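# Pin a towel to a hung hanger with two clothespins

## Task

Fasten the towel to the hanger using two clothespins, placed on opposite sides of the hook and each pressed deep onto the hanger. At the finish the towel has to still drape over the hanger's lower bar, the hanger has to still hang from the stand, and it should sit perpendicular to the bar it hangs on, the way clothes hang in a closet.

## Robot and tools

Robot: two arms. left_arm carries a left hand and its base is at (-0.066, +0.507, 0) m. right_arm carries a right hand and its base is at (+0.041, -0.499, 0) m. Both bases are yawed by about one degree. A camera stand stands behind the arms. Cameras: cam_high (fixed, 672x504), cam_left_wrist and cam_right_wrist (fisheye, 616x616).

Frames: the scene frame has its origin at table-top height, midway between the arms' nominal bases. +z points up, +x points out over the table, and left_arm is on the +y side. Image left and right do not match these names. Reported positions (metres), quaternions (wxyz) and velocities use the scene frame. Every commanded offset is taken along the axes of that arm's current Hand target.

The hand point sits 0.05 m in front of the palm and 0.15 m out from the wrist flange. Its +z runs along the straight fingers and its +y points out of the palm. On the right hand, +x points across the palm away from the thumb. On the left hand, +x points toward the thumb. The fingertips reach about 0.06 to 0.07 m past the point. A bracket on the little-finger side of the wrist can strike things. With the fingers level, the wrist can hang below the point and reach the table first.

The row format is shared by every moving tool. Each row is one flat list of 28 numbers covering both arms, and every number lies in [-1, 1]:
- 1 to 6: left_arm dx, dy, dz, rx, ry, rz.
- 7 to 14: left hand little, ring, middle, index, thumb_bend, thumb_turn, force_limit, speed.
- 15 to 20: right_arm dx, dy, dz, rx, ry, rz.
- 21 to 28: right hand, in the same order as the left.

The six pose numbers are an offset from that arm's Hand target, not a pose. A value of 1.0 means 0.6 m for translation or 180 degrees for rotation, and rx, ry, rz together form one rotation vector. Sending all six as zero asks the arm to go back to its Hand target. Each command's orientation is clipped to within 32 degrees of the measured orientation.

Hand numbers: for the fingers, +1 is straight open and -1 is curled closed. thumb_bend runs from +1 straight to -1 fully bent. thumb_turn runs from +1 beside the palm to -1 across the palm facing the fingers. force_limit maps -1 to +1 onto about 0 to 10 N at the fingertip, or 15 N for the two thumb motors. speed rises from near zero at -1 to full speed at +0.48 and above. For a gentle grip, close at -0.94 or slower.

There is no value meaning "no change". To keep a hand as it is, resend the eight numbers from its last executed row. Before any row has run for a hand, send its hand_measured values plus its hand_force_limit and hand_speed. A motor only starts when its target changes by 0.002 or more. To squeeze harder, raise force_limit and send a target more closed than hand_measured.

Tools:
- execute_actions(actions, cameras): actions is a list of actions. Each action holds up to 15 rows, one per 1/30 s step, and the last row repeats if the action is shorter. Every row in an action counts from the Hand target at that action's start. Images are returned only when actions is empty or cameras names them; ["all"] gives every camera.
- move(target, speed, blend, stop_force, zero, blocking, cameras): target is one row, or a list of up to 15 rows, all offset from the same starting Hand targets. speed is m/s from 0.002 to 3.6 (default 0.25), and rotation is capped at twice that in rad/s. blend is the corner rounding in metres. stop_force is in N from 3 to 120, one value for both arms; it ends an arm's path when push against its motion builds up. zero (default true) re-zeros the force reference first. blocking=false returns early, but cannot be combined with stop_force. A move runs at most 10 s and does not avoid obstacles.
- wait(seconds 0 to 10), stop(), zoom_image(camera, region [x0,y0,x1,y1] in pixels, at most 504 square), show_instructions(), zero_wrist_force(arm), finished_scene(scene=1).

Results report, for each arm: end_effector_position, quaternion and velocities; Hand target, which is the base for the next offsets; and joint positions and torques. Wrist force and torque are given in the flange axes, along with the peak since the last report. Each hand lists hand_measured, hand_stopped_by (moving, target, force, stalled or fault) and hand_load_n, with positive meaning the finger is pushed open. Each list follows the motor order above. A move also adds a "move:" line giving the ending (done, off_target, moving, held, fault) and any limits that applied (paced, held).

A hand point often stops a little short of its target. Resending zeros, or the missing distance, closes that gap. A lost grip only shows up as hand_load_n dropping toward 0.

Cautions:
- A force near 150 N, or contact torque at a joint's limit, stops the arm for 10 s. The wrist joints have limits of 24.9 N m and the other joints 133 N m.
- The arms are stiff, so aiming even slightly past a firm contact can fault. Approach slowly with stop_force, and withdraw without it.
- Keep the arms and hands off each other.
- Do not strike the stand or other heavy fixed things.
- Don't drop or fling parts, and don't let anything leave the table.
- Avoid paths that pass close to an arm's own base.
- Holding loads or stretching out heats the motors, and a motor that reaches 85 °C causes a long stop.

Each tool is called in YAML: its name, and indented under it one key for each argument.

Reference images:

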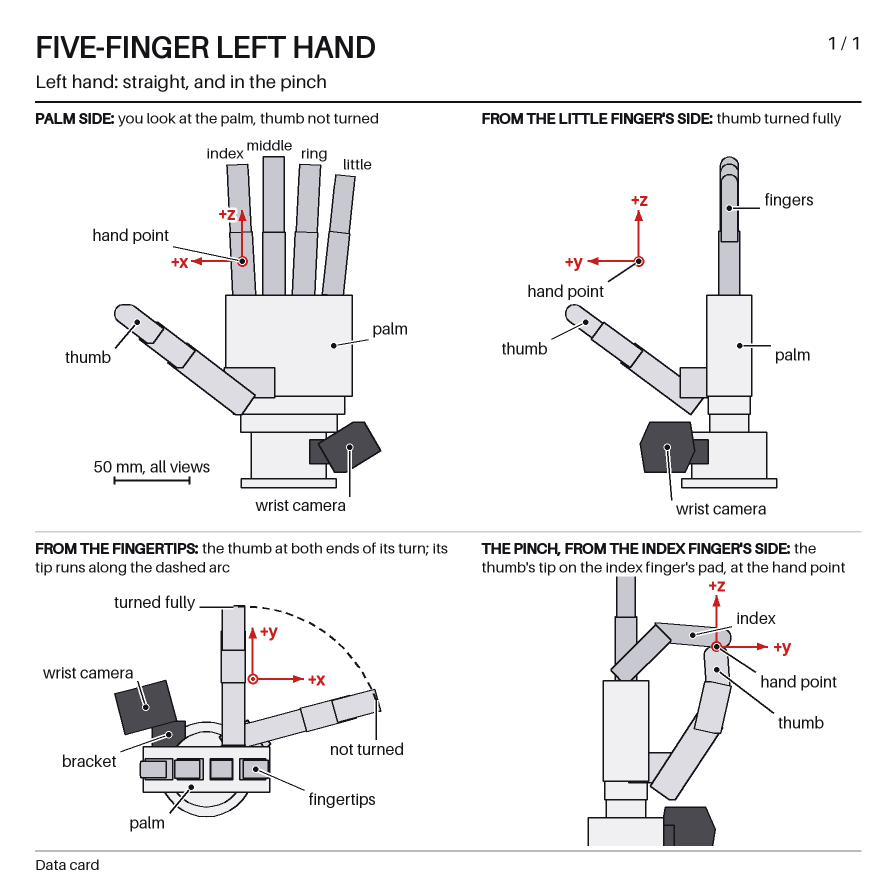

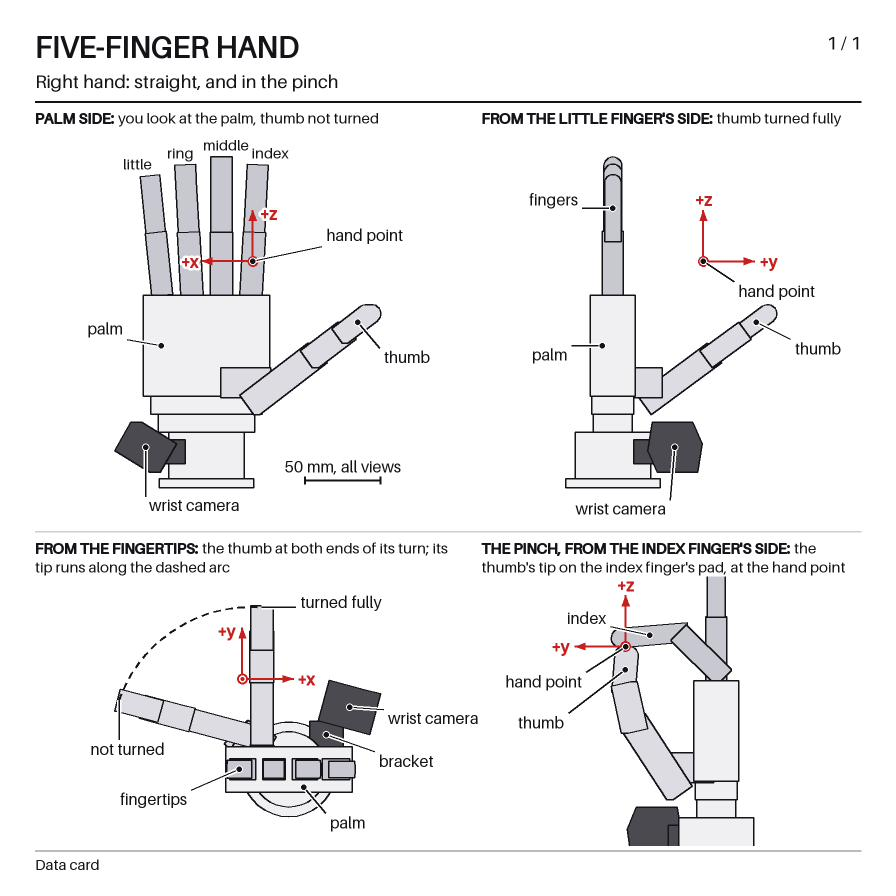

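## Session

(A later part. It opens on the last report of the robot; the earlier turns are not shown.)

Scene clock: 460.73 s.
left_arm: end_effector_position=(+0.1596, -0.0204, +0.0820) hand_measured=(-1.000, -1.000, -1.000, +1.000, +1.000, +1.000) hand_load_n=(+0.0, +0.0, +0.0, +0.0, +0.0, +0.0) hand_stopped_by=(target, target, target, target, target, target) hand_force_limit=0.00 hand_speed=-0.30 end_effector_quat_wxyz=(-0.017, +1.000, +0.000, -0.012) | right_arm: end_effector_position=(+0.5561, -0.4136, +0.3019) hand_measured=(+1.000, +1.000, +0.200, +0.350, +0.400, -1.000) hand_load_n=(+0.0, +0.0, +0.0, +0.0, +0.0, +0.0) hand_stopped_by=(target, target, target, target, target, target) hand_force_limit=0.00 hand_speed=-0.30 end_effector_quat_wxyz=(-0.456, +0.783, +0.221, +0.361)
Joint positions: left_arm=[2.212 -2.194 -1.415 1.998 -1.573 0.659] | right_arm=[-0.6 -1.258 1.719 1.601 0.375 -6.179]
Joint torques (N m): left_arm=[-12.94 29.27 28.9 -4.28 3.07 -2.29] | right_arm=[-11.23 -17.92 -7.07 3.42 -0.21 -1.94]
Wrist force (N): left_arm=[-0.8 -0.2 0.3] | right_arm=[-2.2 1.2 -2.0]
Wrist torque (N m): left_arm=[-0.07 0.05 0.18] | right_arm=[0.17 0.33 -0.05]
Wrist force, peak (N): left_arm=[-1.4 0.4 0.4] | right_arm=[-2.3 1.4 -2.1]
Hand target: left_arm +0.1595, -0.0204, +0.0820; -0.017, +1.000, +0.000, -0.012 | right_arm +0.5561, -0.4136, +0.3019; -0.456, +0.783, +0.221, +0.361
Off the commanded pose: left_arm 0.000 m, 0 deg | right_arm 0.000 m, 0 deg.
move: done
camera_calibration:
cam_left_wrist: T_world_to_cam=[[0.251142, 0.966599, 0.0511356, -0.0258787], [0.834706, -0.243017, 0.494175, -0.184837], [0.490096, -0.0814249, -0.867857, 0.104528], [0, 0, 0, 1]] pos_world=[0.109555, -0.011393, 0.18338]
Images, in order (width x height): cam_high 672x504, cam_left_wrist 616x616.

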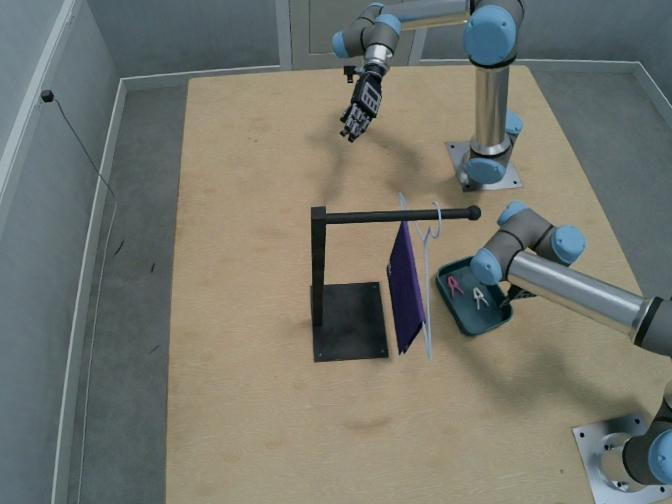

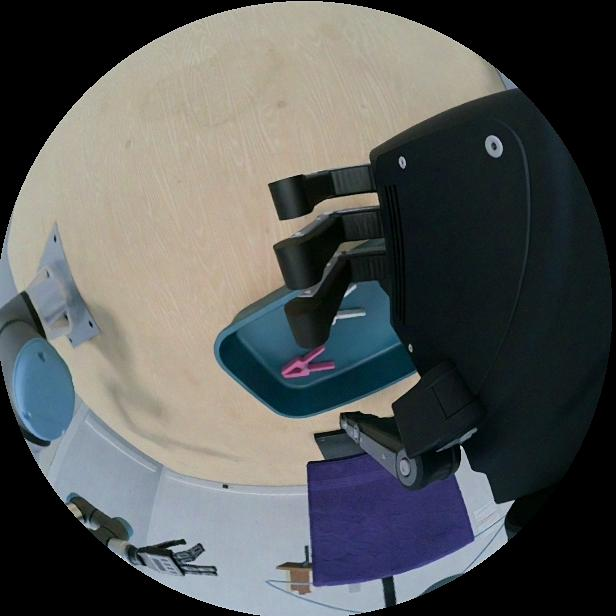

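move:
  target:
    - [-0.0295,0.0352,-0.0005,0,0,0,-1,-1,-1,1,1,1,0,-0.3,0,0,0,0,0,0,1,1,0.2,0.35,0.4,-1,0,-0.3]
    - [-0.0525,0.0748,-0.0013,0,0,0,-1,-1,-1,1,1,1,0,-0.3,0,0,0,0,0,0,1,1,0.2,0.35,0.4,-1,0,-0.3]
    - [-0.0682,0.118,-0.0024,0,0,0,-1,-1,-1,1,1,1,0,-0.3,0,0,0,0,0,0,1,1,0.2,0.35,0.4,-1,0,-0.3]
  speed: 0.06
  blend: [0.005,0.005,0]
  cameras: ["cam_high","cam_left_wrist"]

zoom_image:
  camera: "cam_high"
  region: [420, 220, 560, 360]

Scene clock: 472.50 s.
left_arm: end_effector_position=(+0.1187, -0.0912, +0.0819) hand_measured=(-1.000, -1.000, -1.000, +1.000, +1.000, +1.000) hand_load_n=(+0.0, +0.0, +0.0, +0.0, +0.0, +0.0) hand_stopped_by=(target, target, target, target, target, target) hand_force_limit=0.00 hand_speed=-0.30 end_effector_quat_wxyz=(-0.017, +1.000, +0.000, -0.012) | right_arm: end_effector_position=(+0.5561, -0.4136, +0.3019) hand_measured=(+1.000, +1.000, +0.200, +0.350, +0.400, -1.000) hand_load_n=(+0.0, +0.0, +0.0, +0.0, +0.0, +0.0) hand_stopped_by=(target, target, target, target, target, target) hand_force_limit=0.00 hand_speed=-0.30 end_effector_quat_wxyz=(-0.456, +0.783, +0.221, +0.361)
Joint positions: left_arm=[2.072 -2.316 -1.202 1.906 -1.567 0.52] | right_arm=[-0.6 -1.258 1.719 1.601 0.375 -6.179]
Joint torques (N m): left_arm=[-13.37 33.4 24.87 -3.92 1.94 -1.7] | right_arm=[-11.43 -17.94 -6.68 3.36 -0.19 -1.91]
Wrist force (N): left_arm=[-0.7 -0.4 0.4] | right_arm=[-2.2 1.4 -1.8]
Wrist torque (N m): left_arm=[-0.11 0.01 0.20] | right_arm=[0.18 0.32 -0.04]
Wrist force, peak (N): left_arm=[-1.0 -0.3 0.7] | right_arm=[-2.3 1.3 -2.1]
Hand target: left_arm +0.1186, -0.0913, +0.0819; -0.017, +1.000, +0.000, -0.012 | right_arm +0.5561, -0.4136, +0.3019; -0.456, +0.783, +0.221, +0.361
Off the commanded pose: left_arm 0.000 m, 0 deg | right_arm 0.000 m, 0 deg.
move: done
camera_calibration:
cam_left_wrist: T_world_to_cam=[[0.251074, 0.96662, 0.0510665, 0.0529687], [0.834772, -0.242931, 0.494106, -0.167829], [0.490019, -0.0814285, -0.8679, 0.118861], [0, 0, 0, 1]] pos_world=[0.0685554, -0.0822926, 0.18338]
Images, in order (width x height): cam_high 672x504, cam_left_wrist 616x616.

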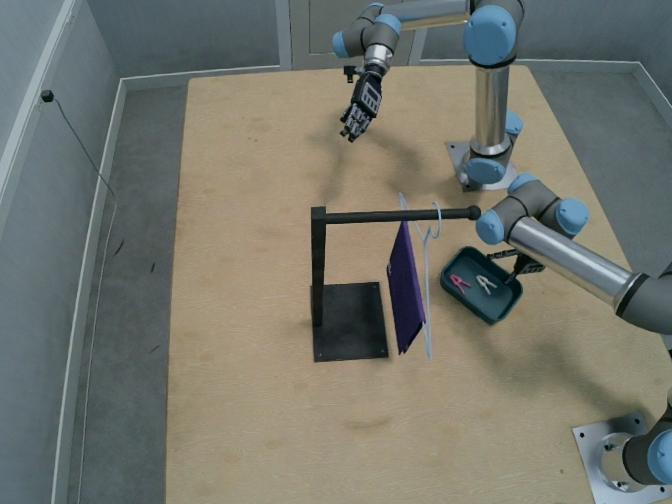

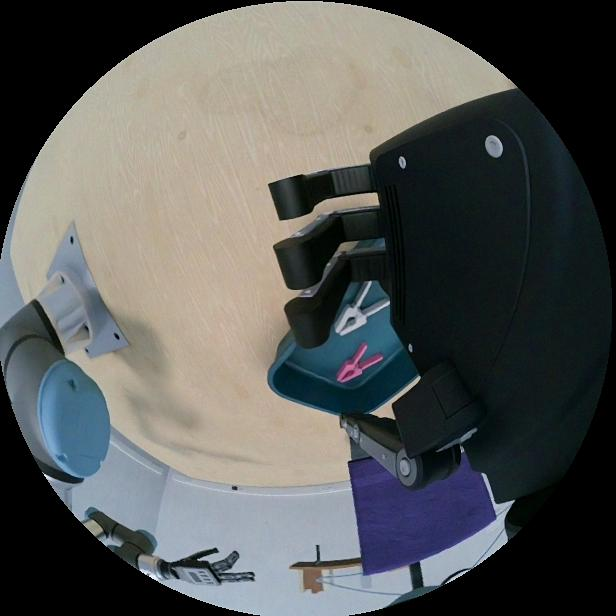

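Scaled by 3.600 from the camera's 672x504 image, which has a finer 960x720 frame.

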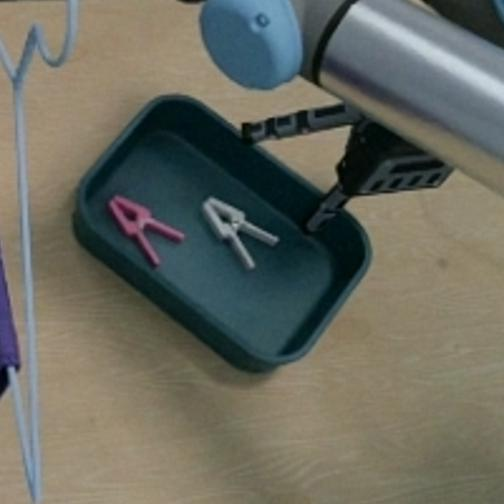

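move:
  target:
    - [-0.008,0.0452,-0.0013,0,0,0,-1,-1,-1,1,1,1,0,-0.3,0,0,0,0,0,0,1,1,0.2,0.35,0.4,-1,0,-0.3]
    - [-0.008,0.0912,-0.0029,0,0,0,-1,-1,-1,1,1,1,0,-0.3,0,0,0,0,0,0,1,1,0.2,0.35,0.4,-1,0,-0.3]
    - [0,0.1363,-0.0046,0,0,0,-1,-1,-1,1,1,1,0,-0.3,0,0,0,0,0,0,1,1,0.2,0.35,0.4,-1,0,-0.3]
  speed: 0.06
  blend: [0.005,0.005,0]
  cameras: ["cam_high","cam_left_wrist"]

zoom_image:
  camera: "cam_high"
  region: [420, 200, 560, 340]

Scene clock: 480.63 s.
left_arm: end_effector_position=(+0.1187, -0.1731, +0.0819) hand_measured=(-1.000, -1.000, -1.000, +1.000, +1.000, +1.000) hand_load_n=(+0.0, +0.0, +0.0, +0.0, +0.0, +0.0) hand_stopped_by=(target, target, target, target, target, target) hand_force_limit=0.00 hand_speed=-0.30 end_effector_quat_wxyz=(-0.017, +1.000, +0.000, -0.012) | right_arm: end_effector_position=(+0.5561, -0.4136, +0.3019) hand_measured=(+1.000, +1.000, +0.200, +0.350, +0.400, -1.000) hand_load_n=(+0.0, +0.0, +0.0, +0.0, +0.0, +0.0) hand_stopped_by=(target, target, target, target, target, target) hand_force_limit=0.00 hand_speed=-0.30 end_effector_quat_wxyz=(-0.456, +0.783, +0.221, +0.361)
Joint positions: left_arm=[2.007 -2.534 -0.799 1.721 -1.565 0.455] | right_arm=[-0.6 -1.258 1.719 1.601 0.375 -6.179]
Joint torques (N m): left_arm=[-12.99 38.94 29.91 -4.21 -2.39 -1.66] | right_arm=[-12.02 -17.74 -7.88 3.44 -0.24 -2.16]
Wrist force (N): left_arm=[-0.7 -0.3 0.5] | right_arm=[-2.2 1.3 -2.0]
Wrist torque (N m): left_arm=[-0.09 -0.01 0.20] | right_arm=[0.17 0.32 -0.04]
Wrist force, peak (N): left_arm=[-1.0 -0.4 0.4] | right_arm=[-2.3 1.6 -2.0]
Hand target: left_arm +0.1187, -0.1731, +0.0819; -0.017, +1.000, +0.000, -0.012 | right_arm +0.5561, -0.4136, +0.3019; -0.456, +0.783, +0.221, +0.361
Off the commanded pose: left_arm 0.000 m, 0 deg | right_arm 0.000 m, 0 deg.
move: done
camera_calibration:
cam_left_wrist: T_world_to_cam=[[0.251074, 0.96662, 0.0510665, 0.13211], [0.834772, -0.242931, 0.494106, -0.187808], [0.490019, -0.0814285, -0.8679, 0.112143], [0, 0, 0, 1]] pos_world=[0.0686554, -0.164193, 0.18338]
Images, in order (width x height): cam_high 672x504, cam_left_wrist 616x616.

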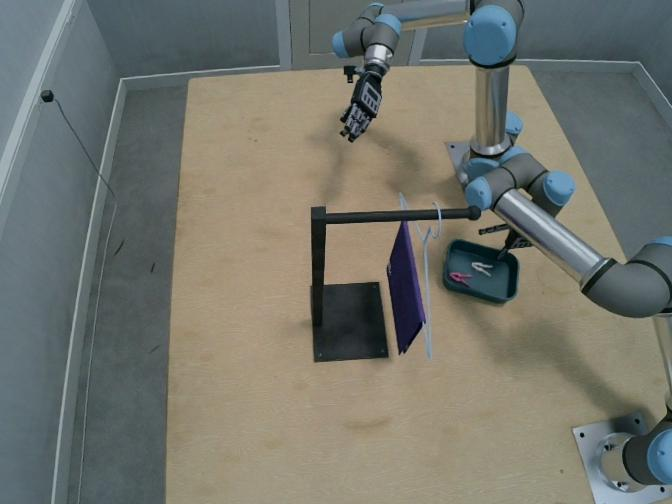

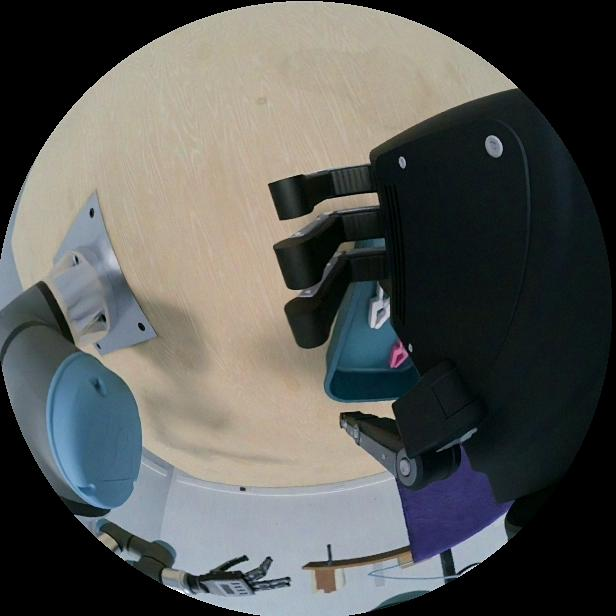

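Scaled by 3.600 from the camera's 672x504 image, which has a finer 960x720 frame.

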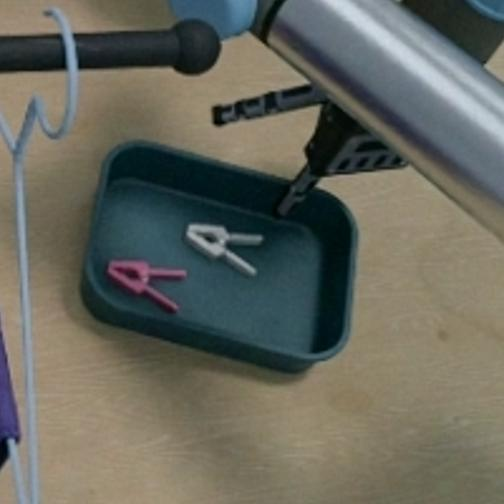

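move:
  target:
    - [0,-0.02,0.0007,0,0,0,-1,-1,-1,1,1,1,0,-0.3,0,0,0,0,0,0,1,1,0.2,0.35,0.4,-1,0,-0.3]
    - [-0.0048,-0.0268,-0.1993,0,0,0,-1,-1,-1,1,1,1,0,-0.3,0,0,0,0,0,0,1,1,0.2,0.35,0.4,-1,0,-0.3]
    - [0.1265,-0.493,-0.27,-0.2423,-0.3944,-0.6077,-1,-1,-1,1,1,1,0,-0.3,0,0,0,0,0,0,1,1,0.2,0.35,0.4,-1,0,-0.3]
  speed: [0.06,0.25,0.3]
  blend: [0,0.03,0]
  cameras: ["all"]

Scene clock: 553.23 s.
left_arm: end_effector_position=(+0.1983, +0.1171, +0.2520) hand_measured=(-1.000, -1.000, -1.000, +1.000, +1.000, +1.000) hand_load_n=(+0.0, +0.0, +0.0, +0.0, +0.0, +0.0) hand_stopped_by=(target, target, target, target, target, target) hand_force_limit=0.00 hand_speed=-0.30 end_effector_quat_wxyz=(+0.281, +0.362, +0.753, -0.473) | right_arm: end_effector_position=(+0.5561, -0.4136, +0.3019) hand_measured=(+1.000, +1.000, +0.200, +0.350, +0.400, -1.000) hand_load_n=(+0.0, +0.0, +0.0, +0.0, +0.0, +0.0) hand_stopped_by=(target, target, target, target, target, target) hand_force_limit=0.00 hand_speed=-0.30 end_effector_quat_wxyz=(-0.456, +0.783, +0.221, +0.361)
Joint positions: left_arm=[2.892 -1.471 -1.986 2.516 -0.511 -1.284] | right_arm=[-0.6 -1.258 1.719 1.601 0.375 -6.179]
Joint torques (N m): left_arm=[12.23 27.58 3.84 -0.56 -1.67 -1.9] | right_arm=[-11.37 -18.67 -7.67 3.49 -0.09 -2.07]
Wrist force (N): left_arm=[0.3 1.2 0.0] | right_arm=[-2.1 1.4 -2.0]
Wrist torque (N m): left_arm=[0.04 -0.05 0.17] | right_arm=[0.19 0.31 -0.04]
Wrist force, peak (N): left_arm=[-1.0 0.1 1.8] | right_arm=[-2.5 1.3 -2.1]
Hand target: left_arm +0.1983, +0.1171, +0.2520; +0.281, +0.362, +0.753, -0.473 | right_arm +0.5561, -0.4136, +0.3019; -0.456, +0.783, +0.221, +0.361
Off the commanded pose: left_arm 0.000 m, 0 deg | right_arm 0.000 m, 0 deg.
move: done
camera_calibration:
cam_left_wrist: T_world_to_cam=[[-0.931528, -0.189957, 0.310115, 0.127596], [-0.33679, 0.772347, -0.538565, 0.105963], [-0.137212, -0.606132, -0.783439, 0.408965], [0, 0, 0, 1]] pos_world=[0.210662, 0.190284, 0.337898]
cam_right_wrist: T_world_to_cam=[[0.820466, -0.435434, -0.37045, -0.517261], [-0.568359, -0.551356, -0.610716, 0.282172], [0.0616766, 0.71162, -0.699852, 0.587389], [0, 0, 0, 1]] pos_world=[0.548542, -0.487654, 0.391792]

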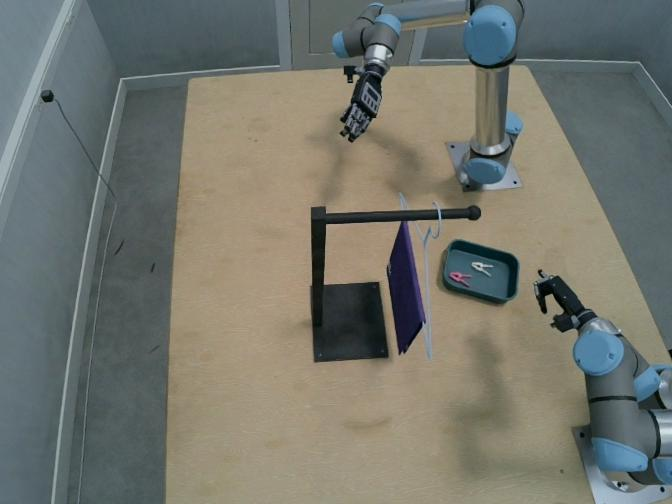

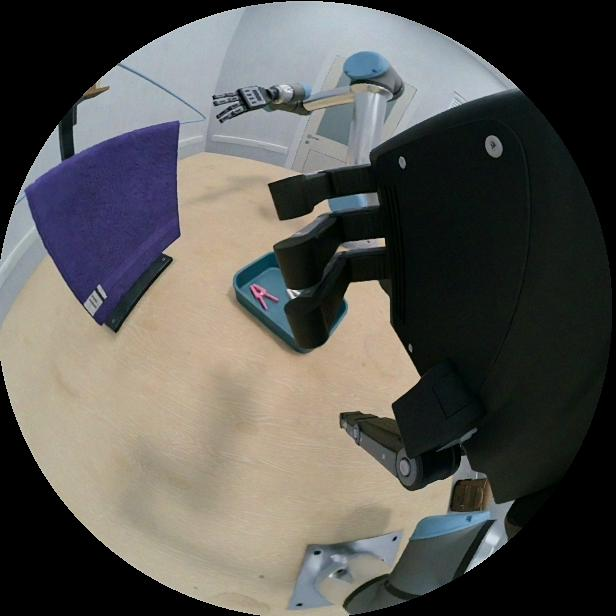

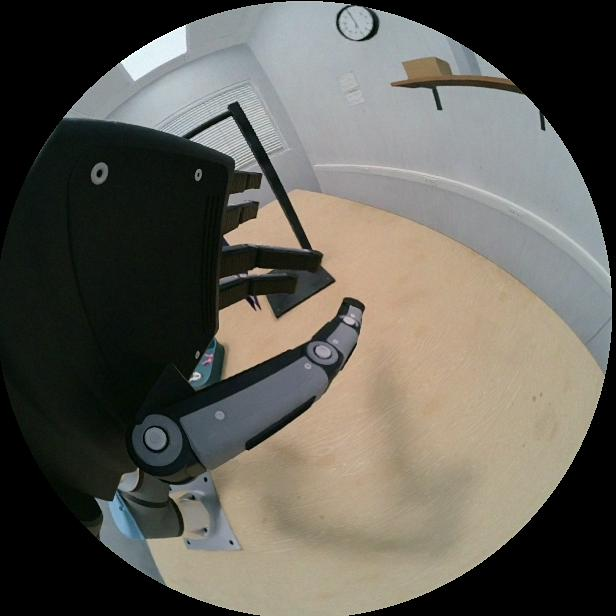

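move:
  target:
    - [0,0,0,0,0,0,1,1,0,0.1,1,1,0,-0.3,0,0,0,0,0,0,1,1,0.2,0.35,0.4,-1,0,-0.3]
    - [0.0,0.0,0.001,0,0,0,1,1,0,0.1,0.8,-1,0,-0.3,0,0,0,0,0,0,1,1,0.2,0.35,0.4,-1,0,-0.3]
    - [0.1567,-0.0507,0.4023,0,0,0,1,1,0,0.1,0.8,-1,0,-0.3,0,0,0,0,0,0,1,1,0.2,0.35,0.4,-1,0,-0.3]
  speed: 0.25
  cameras: ["cam_high","cam_left_wrist"]

zoom_image:
  camera: "cam_high"
  region: [420, 200, 560, 340]

zoom_image:
  camera: "cam_left_wrist"
  region: [200, 220, 420, 440]

Scene clock: 589.33 s.
left_arm: end_effector_position=(+0.1387, -0.0863, +0.1002) hand_measured=(+1.000, +1.000, +0.000, +0.100, +0.800, -1.000) hand_load_n=(+0.0, +0.0, +0.0, +0.0, +0.0, +0.5) hand_stopped_by=(target, target, target, target, target, target) hand_force_limit=0.00 hand_speed=-0.30 end_effector_quat_wxyz=(+0.281, +0.362, +0.753, -0.473) | right_arm: end_effector_position=(+0.5561, -0.4136, +0.3019) hand_measured=(+1.000, +1.000, +0.200, +0.350, +0.400, -1.000) hand_load_n=(+0.0, +0.0, +0.0, +0.0, +0.0, +0.0) hand_stopped_by=(target, target, target, target, target, target) hand_force_limit=0.00 hand_speed=-0.30 end_effector_quat_wxyz=(-0.456, +0.783, +0.221, +0.361)
Joint positions: left_arm=[2.249 -1.868 -1.892 3.277 -1.018 -1.889] | right_arm=[-0.6 -1.258 1.719 1.601 0.375 -6.179]
Joint torques (N m): left_arm=[-11.9 15.53 28.92 1.08 -2.72 -1.67] | right_arm=[-11.62 -18.98 -7.8 3.59 -0.33 -1.95]
Wrist force (N): left_arm=[0.5 1.3 -0.2] | right_arm=[-2.2 1.4 -2.0]
Wrist torque (N m): left_arm=[0.06 -0.09 0.18] | right_arm=[0.18 0.32 -0.04]
Wrist force, peak (N): left_arm=[1.1 1.2 1.0] | right_arm=[-2.4 1.3 -2.1]
Hand target: left_arm +0.1387, -0.0864, +0.1002; +0.281, +0.362, +0.753, -0.473 | right_arm +0.5561, -0.4136, +0.3019; -0.456, +0.783, +0.221, +0.361
Off the commanded pose: left_arm 0.000 m, 0 deg | right_arm 0.000 m, 0 deg.
move: done
camera_calibration:
cam_left_wrist: T_world_to_cam=[[-0.931534, -0.190029, 0.310053, 0.0805266], [-0.336814, 0.772323, -0.538585, 0.161239], [-0.137114, -0.60614, -0.78345, 0.158561], [0, 0, 0, 1]] pos_world=[0.151062, -0.0131157, 0.186098]
Images, in order (width x height): cam_high 672x504, cam_left_wrist 616x616.

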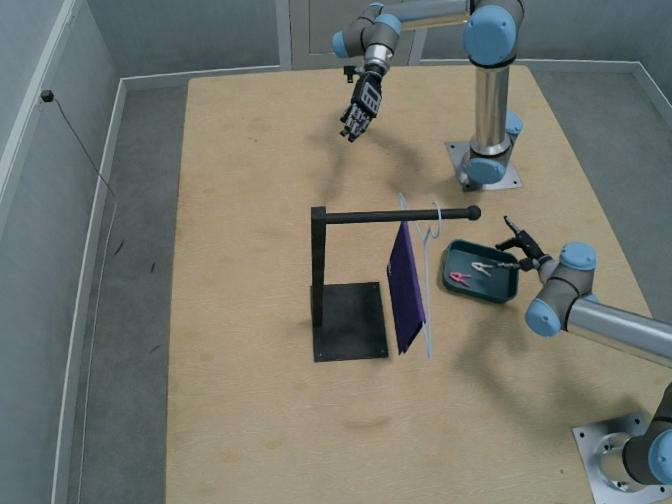

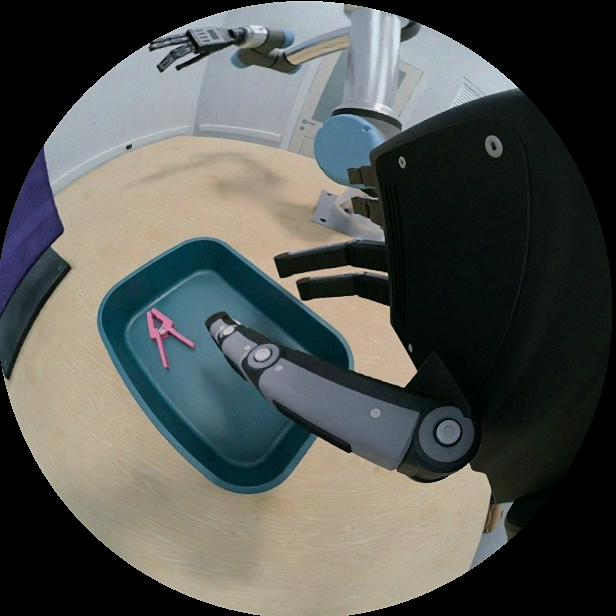

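Scaled by 3.600 from the camera's 672x504 image, which has a finer 960x720 frame.

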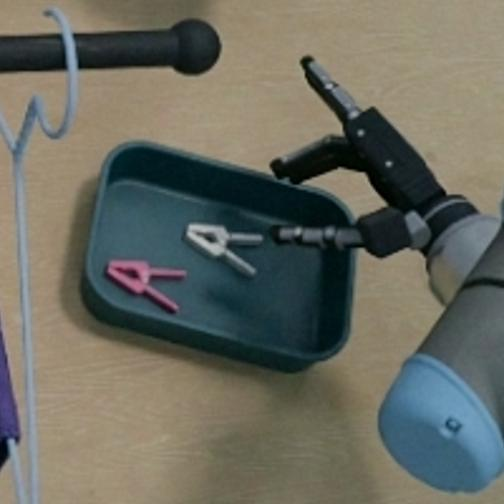

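Scaled by 2.291 from the camera's 616x616 image, which has a finer 880x880 frame.

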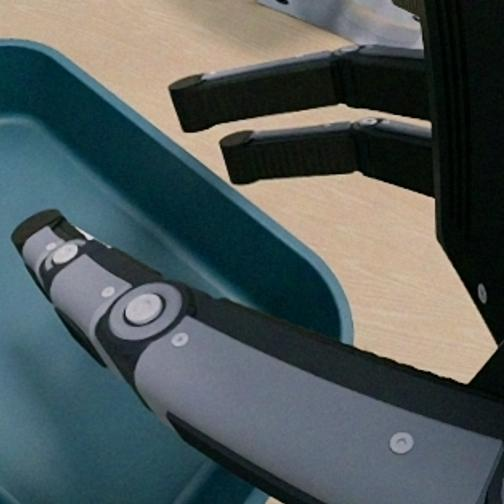

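move:
  target:
    - [0.05,0.034,0.028,0,0,0,1,1,0,0.1,0.9,-0.77,0,-0.3,0,0,0,0,0,0,1,1,0.2,0.35,0.4,-1,0,-0.3]
    - [0.0993,0.068,0.0567,0,0,0,1,1,0,0.1,0.9,-0.77,0,-0.3,0,0,0,0,0,0,1,1,0.2,0.35,0.4,-1,0,-0.3]
  speed: 0.08
  stop_force: 8
  cameras: ["cam_high","cam_left_wrist"]

zoom_image:
  camera: "cam_high"
  region: [440, 220, 530, 310]

zoom_image:
  camera: "cam_left_wrist"
  region: [150, 200, 420, 470]

Scene clock: 618.90 s.
left_arm: end_effector_position=(+0.1399, -0.0890, +0.0204) hand_measured=(+1.000, +1.000, +0.000, +0.100, +0.900, -0.770) hand_load_n=(+0.0, +0.0, +0.0, +0.0, +0.0, +0.0) hand_stopped_by=(target, target, target, target, target, target) hand_force_limit=0.00 hand_speed=-0.30 end_effector_quat_wxyz=(+0.281, +0.362, +0.753, -0.473) | right_arm: end_effector_position=(+0.5561, -0.4136, +0.3019) hand_measured=(+1.000, +1.000, +0.200, +0.350, +0.400, -1.000) hand_load_n=(+0.0, +0.0, +0.0, +0.0, +0.0, +0.5) hand_stopped_by=(target, target, target, target, target, target) hand_force_limit=0.00 hand_speed=-0.30 end_effector_quat_wxyz=(-0.456, +0.783, +0.221, +0.361)
Joint positions: left_arm=[2.247 -2.005 -1.954 3.477 -1.02 -1.89] | right_arm=[-0.6 -1.258 1.719 1.601 0.375 -6.179]
Joint torques (N m): left_arm=[-12.47 18.93 0.32 1.18 -2.63 -2.02] | right_arm=[-11.75 -19.52 -7.89 3.3 -0.25 -1.87]
Wrist force (N): left_arm=[-0.5 0.6 -1.2] | right_arm=[-2.1 1.4 -1.8]
Wrist torque (N m): left_arm=[0.07 -0.08 0.15] | right_arm=[0.19 0.30 -0.03]
Wrist force, peak (N): left_arm=[0.8 1.8 -0.2] | right_arm=[-2.3 1.5 -2.1]
Hand target: left_arm +0.1399, -0.0890, +0.0204; +0.281, +0.362, +0.753, -0.473 | right_arm +0.5561, -0.4136, +0.3019; -0.456, +0.783, +0.221, +0.361
Off the commanded pose: left_arm 0.000 m, 0 deg | right_arm 0.000 m, 0 deg.
move: done
camera_calibration:
cam_left_wrist: T_world_to_cam=[[-0.931534, -0.190029, 0.310053, 0.105874], [-0.336814, 0.772323, -0.538585, 0.120749], [-0.137114, -0.60614, -0.78345, 0.0945701], [0, 0, 0, 1]] pos_world=[0.152262, -0.0158157, 0.106298]
Images, in order (width x height): cam_high 672x504, cam_left_wrist 616x616.

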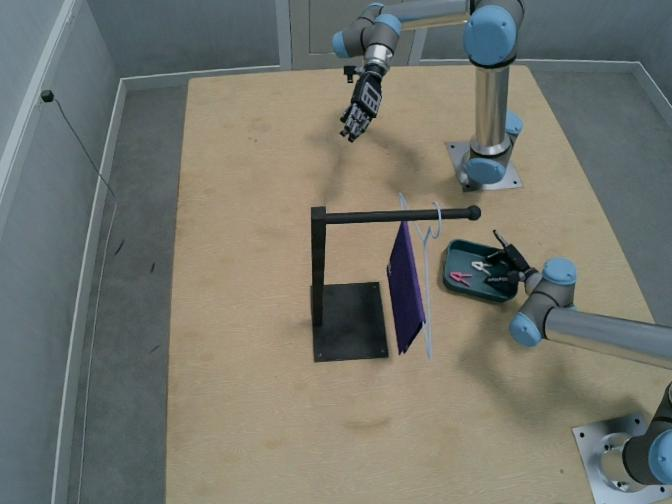

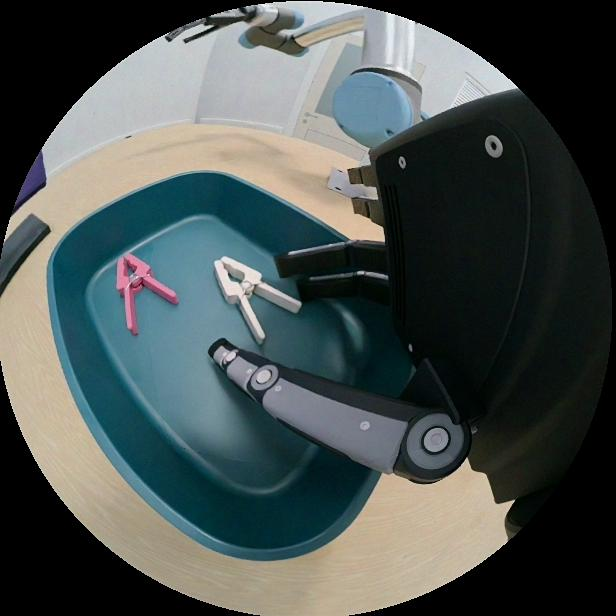

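Scaled by 5.600 from the camera's 672x504 image, which has a finer 960x720 frame.

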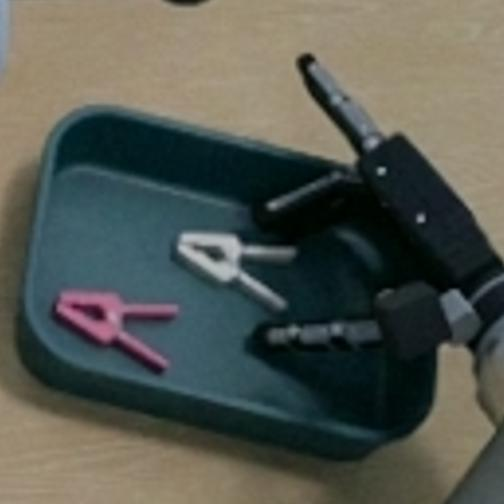

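Scaled by 1.867 from the camera's 616x616 image, which has a finer 880x880 frame.

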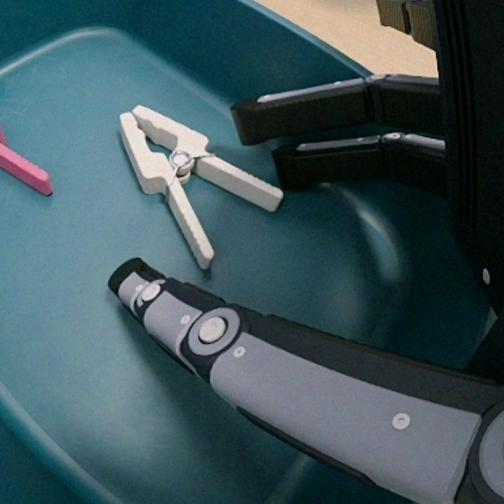

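move:
  target: [0.0026,0.0006,0.0132,0,0,0,1,1,0,-0.2,0.5,-0.77,0,-0.85,0,0,0,0,0,0,1,1,0.2,0.35,0.4,-1,0,-0.3]
  speed: 0.01
  cameras: ["cam_high","cam_left_wrist"]

zoom_image:
  camera: "cam_high"
  region: [440, 220, 530, 310]

zoom_image:
  camera: "cam_left_wrist"
  region: [150, 200, 420, 470]

Scene clock: 638.83 s.
left_arm: end_effector_position=(+0.1400, -0.0957, +0.0160) hand_measured=(+1.000, +1.000, +0.000, -0.176, +0.764, -0.770) hand_load_n=(+0.0, +0.0, +0.0, +4.0, +7.5, -8.5) hand_stopped_by=(target, target, target, force, force, target) hand_force_limit=0.00 hand_speed=-0.85 end_effector_quat_wxyz=(+0.281, +0.362, +0.753, -0.473) | right_arm: end_effector_position=(+0.5561, -0.4136, +0.3019) hand_measured=(+1.000, +1.000, +0.200, +0.350, +0.400, -1.000) hand_load_n=(+0.0, +0.0, +0.0, +0.0, +0.0, +0.0) hand_stopped_by=(target, target, target, target, target, target) hand_force_limit=0.00 hand_speed=-0.30 end_effector_quat_wxyz=(-0.456, +0.783, +0.221, +0.361)
Joint positions: left_arm=[2.237 -2.024 -1.939 3.483 -1.029 -1.895] | right_arm=[-0.6 -1.258 1.719 1.601 0.375 -6.179]
Joint torques (N m): left_arm=[-14.78 11.18 23.28 0.29 -2.26 -2.38] | right_arm=[-11.06 -18.93 -6.96 3.39 -0.17 -1.89]
Wrist force (N): left_arm=[-8.2 -6.8 -9.1] | right_arm=[-1.9 1.4 -1.9]
Wrist torque (N m): left_arm=[-0.59 0.01 0.43] | right_arm=[0.19 0.28 -0.03]
Wrist force, peak (N): left_arm=[-8.2 -6.8 -9.1] | right_arm=[-2.3 1.6 -2.0]
Hand target: left_arm +0.1400, -0.0957, +0.0159; +0.281, +0.362, +0.753, -0.473 | right_arm +0.5561, -0.4136, +0.3019; -0.456, +0.783, +0.221, +0.361
Off the commanded pose: left_arm 0.000 m, 0 deg | right_arm 0.000 m, 0 deg.
move: done
camera_calibration:
cam_left_wrist: T_world_to_cam=[[-0.931545, -0.190005, 0.310036, 0.106019], [-0.336785, 0.772329, -0.538594, 0.12342], [-0.137114, -0.60614, -0.78345, 0.0870441], [0, 0, 0, 1]] pos_world=[0.152262, -0.0224158, 0.101798]
Images, in order (width x height): cam_high 672x504, cam_left_wrist 616x616.

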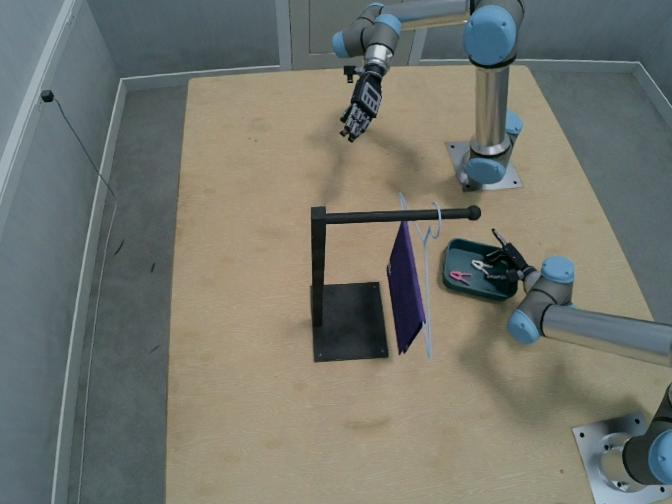

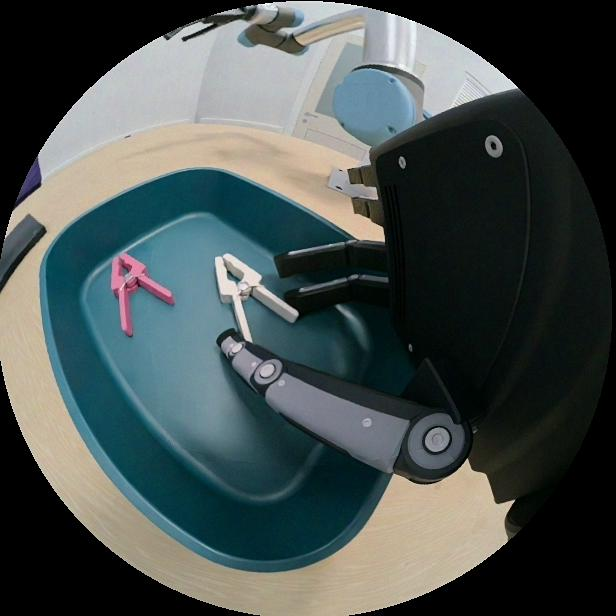

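Scaled by 5.600 from the camera's 672x504 image, which has a finer 960x720 frame.

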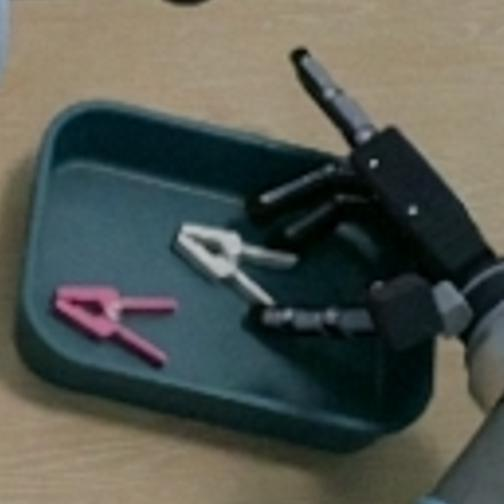

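Scaled by 1.867 from the camera's 616x616 image, which has a finer 880x880 frame.

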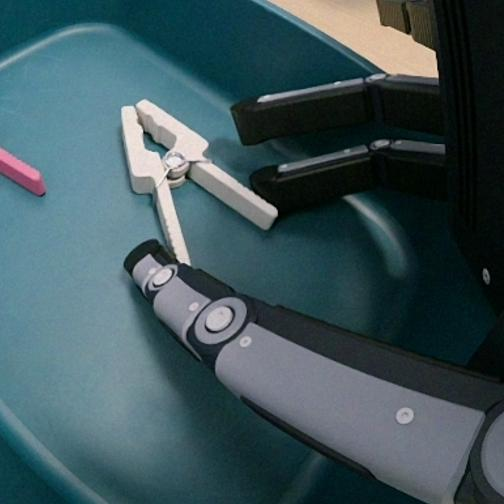

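move:
  target: [0,0,0,0,0,0,1,1,0,-0.12,0.86,-0.77,0,-0.85,0,0,0,0,0,0,1,1,0.2,0.35,0.4,-1,0,-0.3]
  speed: 0.01
  cameras: ["cam_left_wrist"]

zoom_image:
  camera: "cam_left_wrist"
  region: [180, 220, 340, 380]

Scene clock: 656.77 s.
left_arm: end_effector_position=(+0.1400, -0.0957, +0.0159) hand_measured=(+1.000, +1.000, +0.000, -0.122, +0.854, -0.770) hand_load_n=(+0.0, +0.0, +0.0, -5.0, -7.0, -10.5) hand_stopped_by=(target, target, target, target, target, target) hand_force_limit=0.00 hand_speed=-0.85 end_effector_quat_wxyz=(+0.281, +0.362, +0.753, -0.473) | right_arm: end_effector_position=(+0.5561, -0.4136, +0.3019) hand_measured=(+1.000, +1.000, +0.200, +0.350, +0.400, -1.000) hand_load_n=(-0.5, +0.0, +0.0, +0.0, +0.0, +0.0) hand_stopped_by=(target, target, target, target, target, target) hand_force_limit=0.00 hand_speed=-0.30 end_effector_quat_wxyz=(-0.456, +0.783, +0.221, +0.361)
Joint positions: left_arm=[2.237 -2.024 -1.939 3.484 -1.029 -1.895] | right_arm=[-0.6 -1.258 1.719 1.601 0.375 -6.179]
Joint torques (N m): left_arm=[-6.81 14.93 17.29 -2.43 -1.79 -2.42] | right_arm=[-10.36 -19.58 -7.39 3.33 -0.39 -1.96]
Wrist force (N): left_arm=[-11.2 -10.0 -5.2] | right_arm=[-2.1 1.2 -2.0]
Wrist torque (N m): left_arm=[-0.49 -0.02 0.56] | right_arm=[0.16 0.31 -0.04]
Wrist force, peak (N): left_arm=[-11.5 -10.6 -5.0] | right_arm=[-2.3 1.5 -2.1]
Hand target: left_arm +0.1400, -0.0957, +0.0159; +0.281, +0.362, +0.753, -0.473 | right_arm +0.5561, -0.4136, +0.3019; -0.456, +0.783, +0.221, +0.361
Off the commanded pose: left_arm 0.000 m, 0 deg | right_arm 0.000 m, 0 deg.
move: done
camera_calibration:
cam_left_wrist: T_world_to_cam=[[-0.931545, -0.190005, 0.310036, 0.106], [-0.336785, 0.772329, -0.538594, 0.123497], [-0.137114, -0.60614, -0.78345, 0.0869835], [0, 0, 0, 1]] pos_world=[0.152262, -0.0225158, 0.101798]
Images, in order (width x height): cam_left_wrist 616x616.

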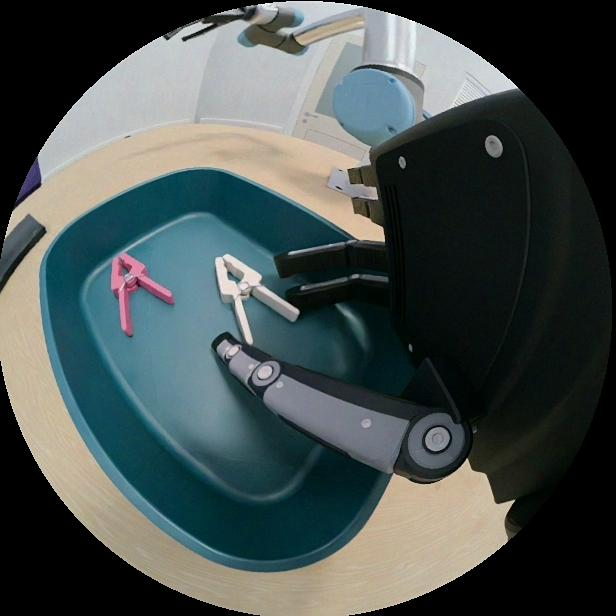

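Scaled by 3.150 from the camera's 616x616 image, which has a finer 880x880 frame.

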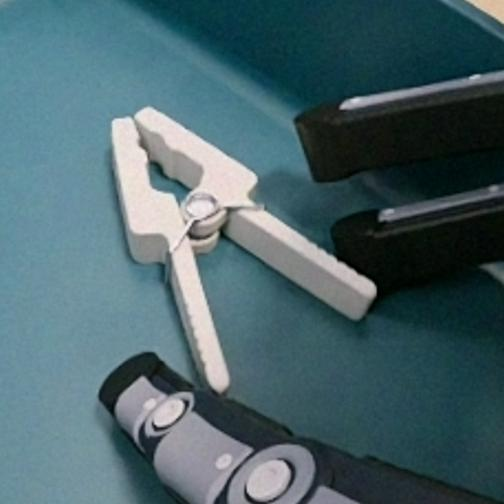

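move:
  target: [-0.0051,-0.0034,-0.0026,0,0,0,1,1,0,-0.12,0.86,-0.77,0,-0.85,0,0,0,0,0,0,1,1,0.2,0.35,0.4,-1,0,-0.3]
  speed: 0.01
  cameras: ["cam_left_wrist"]

zoom_image:
  camera: "cam_left_wrist"
  region: [180, 220, 340, 380]

Scene clock: 662.97 s.
left_arm: end_effector_position=(+0.1400, -0.0957, +0.0198) hand_measured=(+1.000, +1.000, +0.000, -0.122, +0.856, -0.770) hand_load_n=(+0.0, +0.0, +0.0, +0.0, +0.0, +0.0) hand_stopped_by=(target, target, target, target, target, target) hand_force_limit=0.00 hand_speed=-0.85 end_effector_quat_wxyz=(+0.281, +0.362, +0.753, -0.473) | right_arm: end_effector_position=(+0.5561, -0.4136, +0.3019) hand_measured=(+1.000, +1.000, +0.200, +0.350, +0.400, -1.000) hand_load_n=(+0.0, +0.0, +0.0, +0.0, +0.0, +0.0) hand_stopped_by=(target, target, target, target, target, target) hand_force_limit=0.00 hand_speed=-0.30 end_effector_quat_wxyz=(-0.456, +0.783, +0.221, +0.361)
Joint positions: left_arm=[2.237 -2.017 -1.936 3.474 -1.029 -1.896] | right_arm=[-0.6 -1.258 1.719 1.601 0.375 -6.179]
Joint torques (N m): left_arm=[4.11 44.33 26.84 -1.73 1.71 -1.55] | right_arm=[-10.06 -19.34 -7.5 3.28 -0.28 -2.17]
Wrist force (N): left_arm=[0.3 1.0 -0.2] | right_arm=[-2.3 1.5 -1.8]
Wrist torque (N m): left_arm=[0.02 -0.06 0.17] | right_arm=[0.19 0.33 -0.04]
Wrist force, peak (N): left_arm=[-11.4 -10.4 -5.3] | right_arm=[-2.2 1.7 -2.0]
Hand target: left_arm +0.1400, -0.0957, +0.0199; +0.281, +0.362, +0.753, -0.473 | right_arm +0.5561, -0.4136, +0.3019; -0.456, +0.783, +0.221, +0.361
Off the commanded pose: left_arm 0.000 m, 0 deg | right_arm 0.000 m, 0 deg.
move: done
camera_calibration:
cam_left_wrist: T_world_to_cam=[[-0.931503, -0.1901, 0.310103, 0.104774], [-0.3369, 0.772305, -0.538557, 0.12561], [-0.137114, -0.606141, -0.783449, 0.0900389], [0, 0, 0, 1]] pos_world=[0.152261, -0.0225156, 0.105698]
Images, in order (width x height): cam_left_wrist 616x616.

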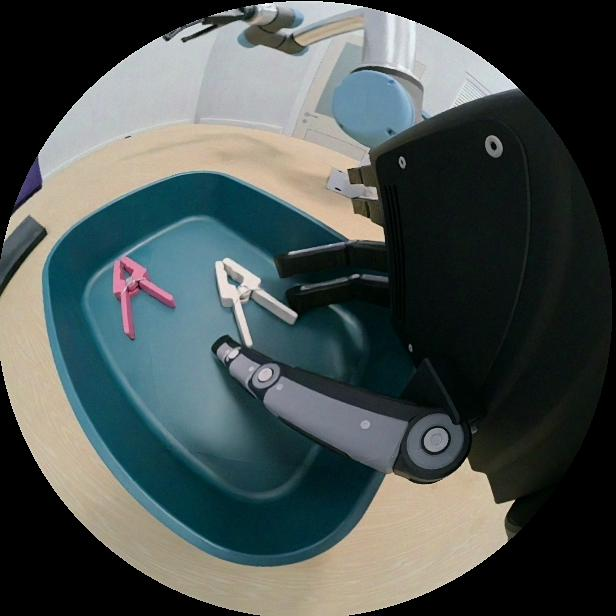

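Scaled by 3.150 from the camera's 616x616 image, which has a finer 880x880 frame.

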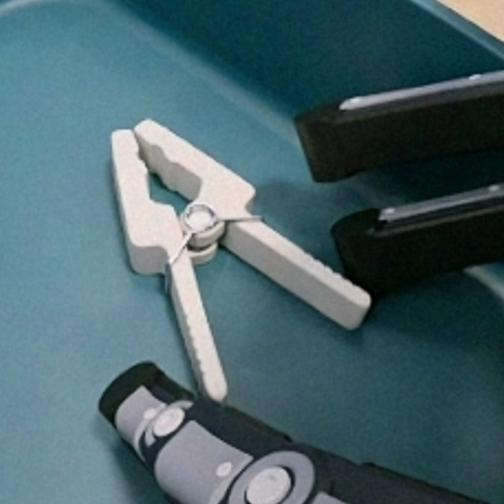

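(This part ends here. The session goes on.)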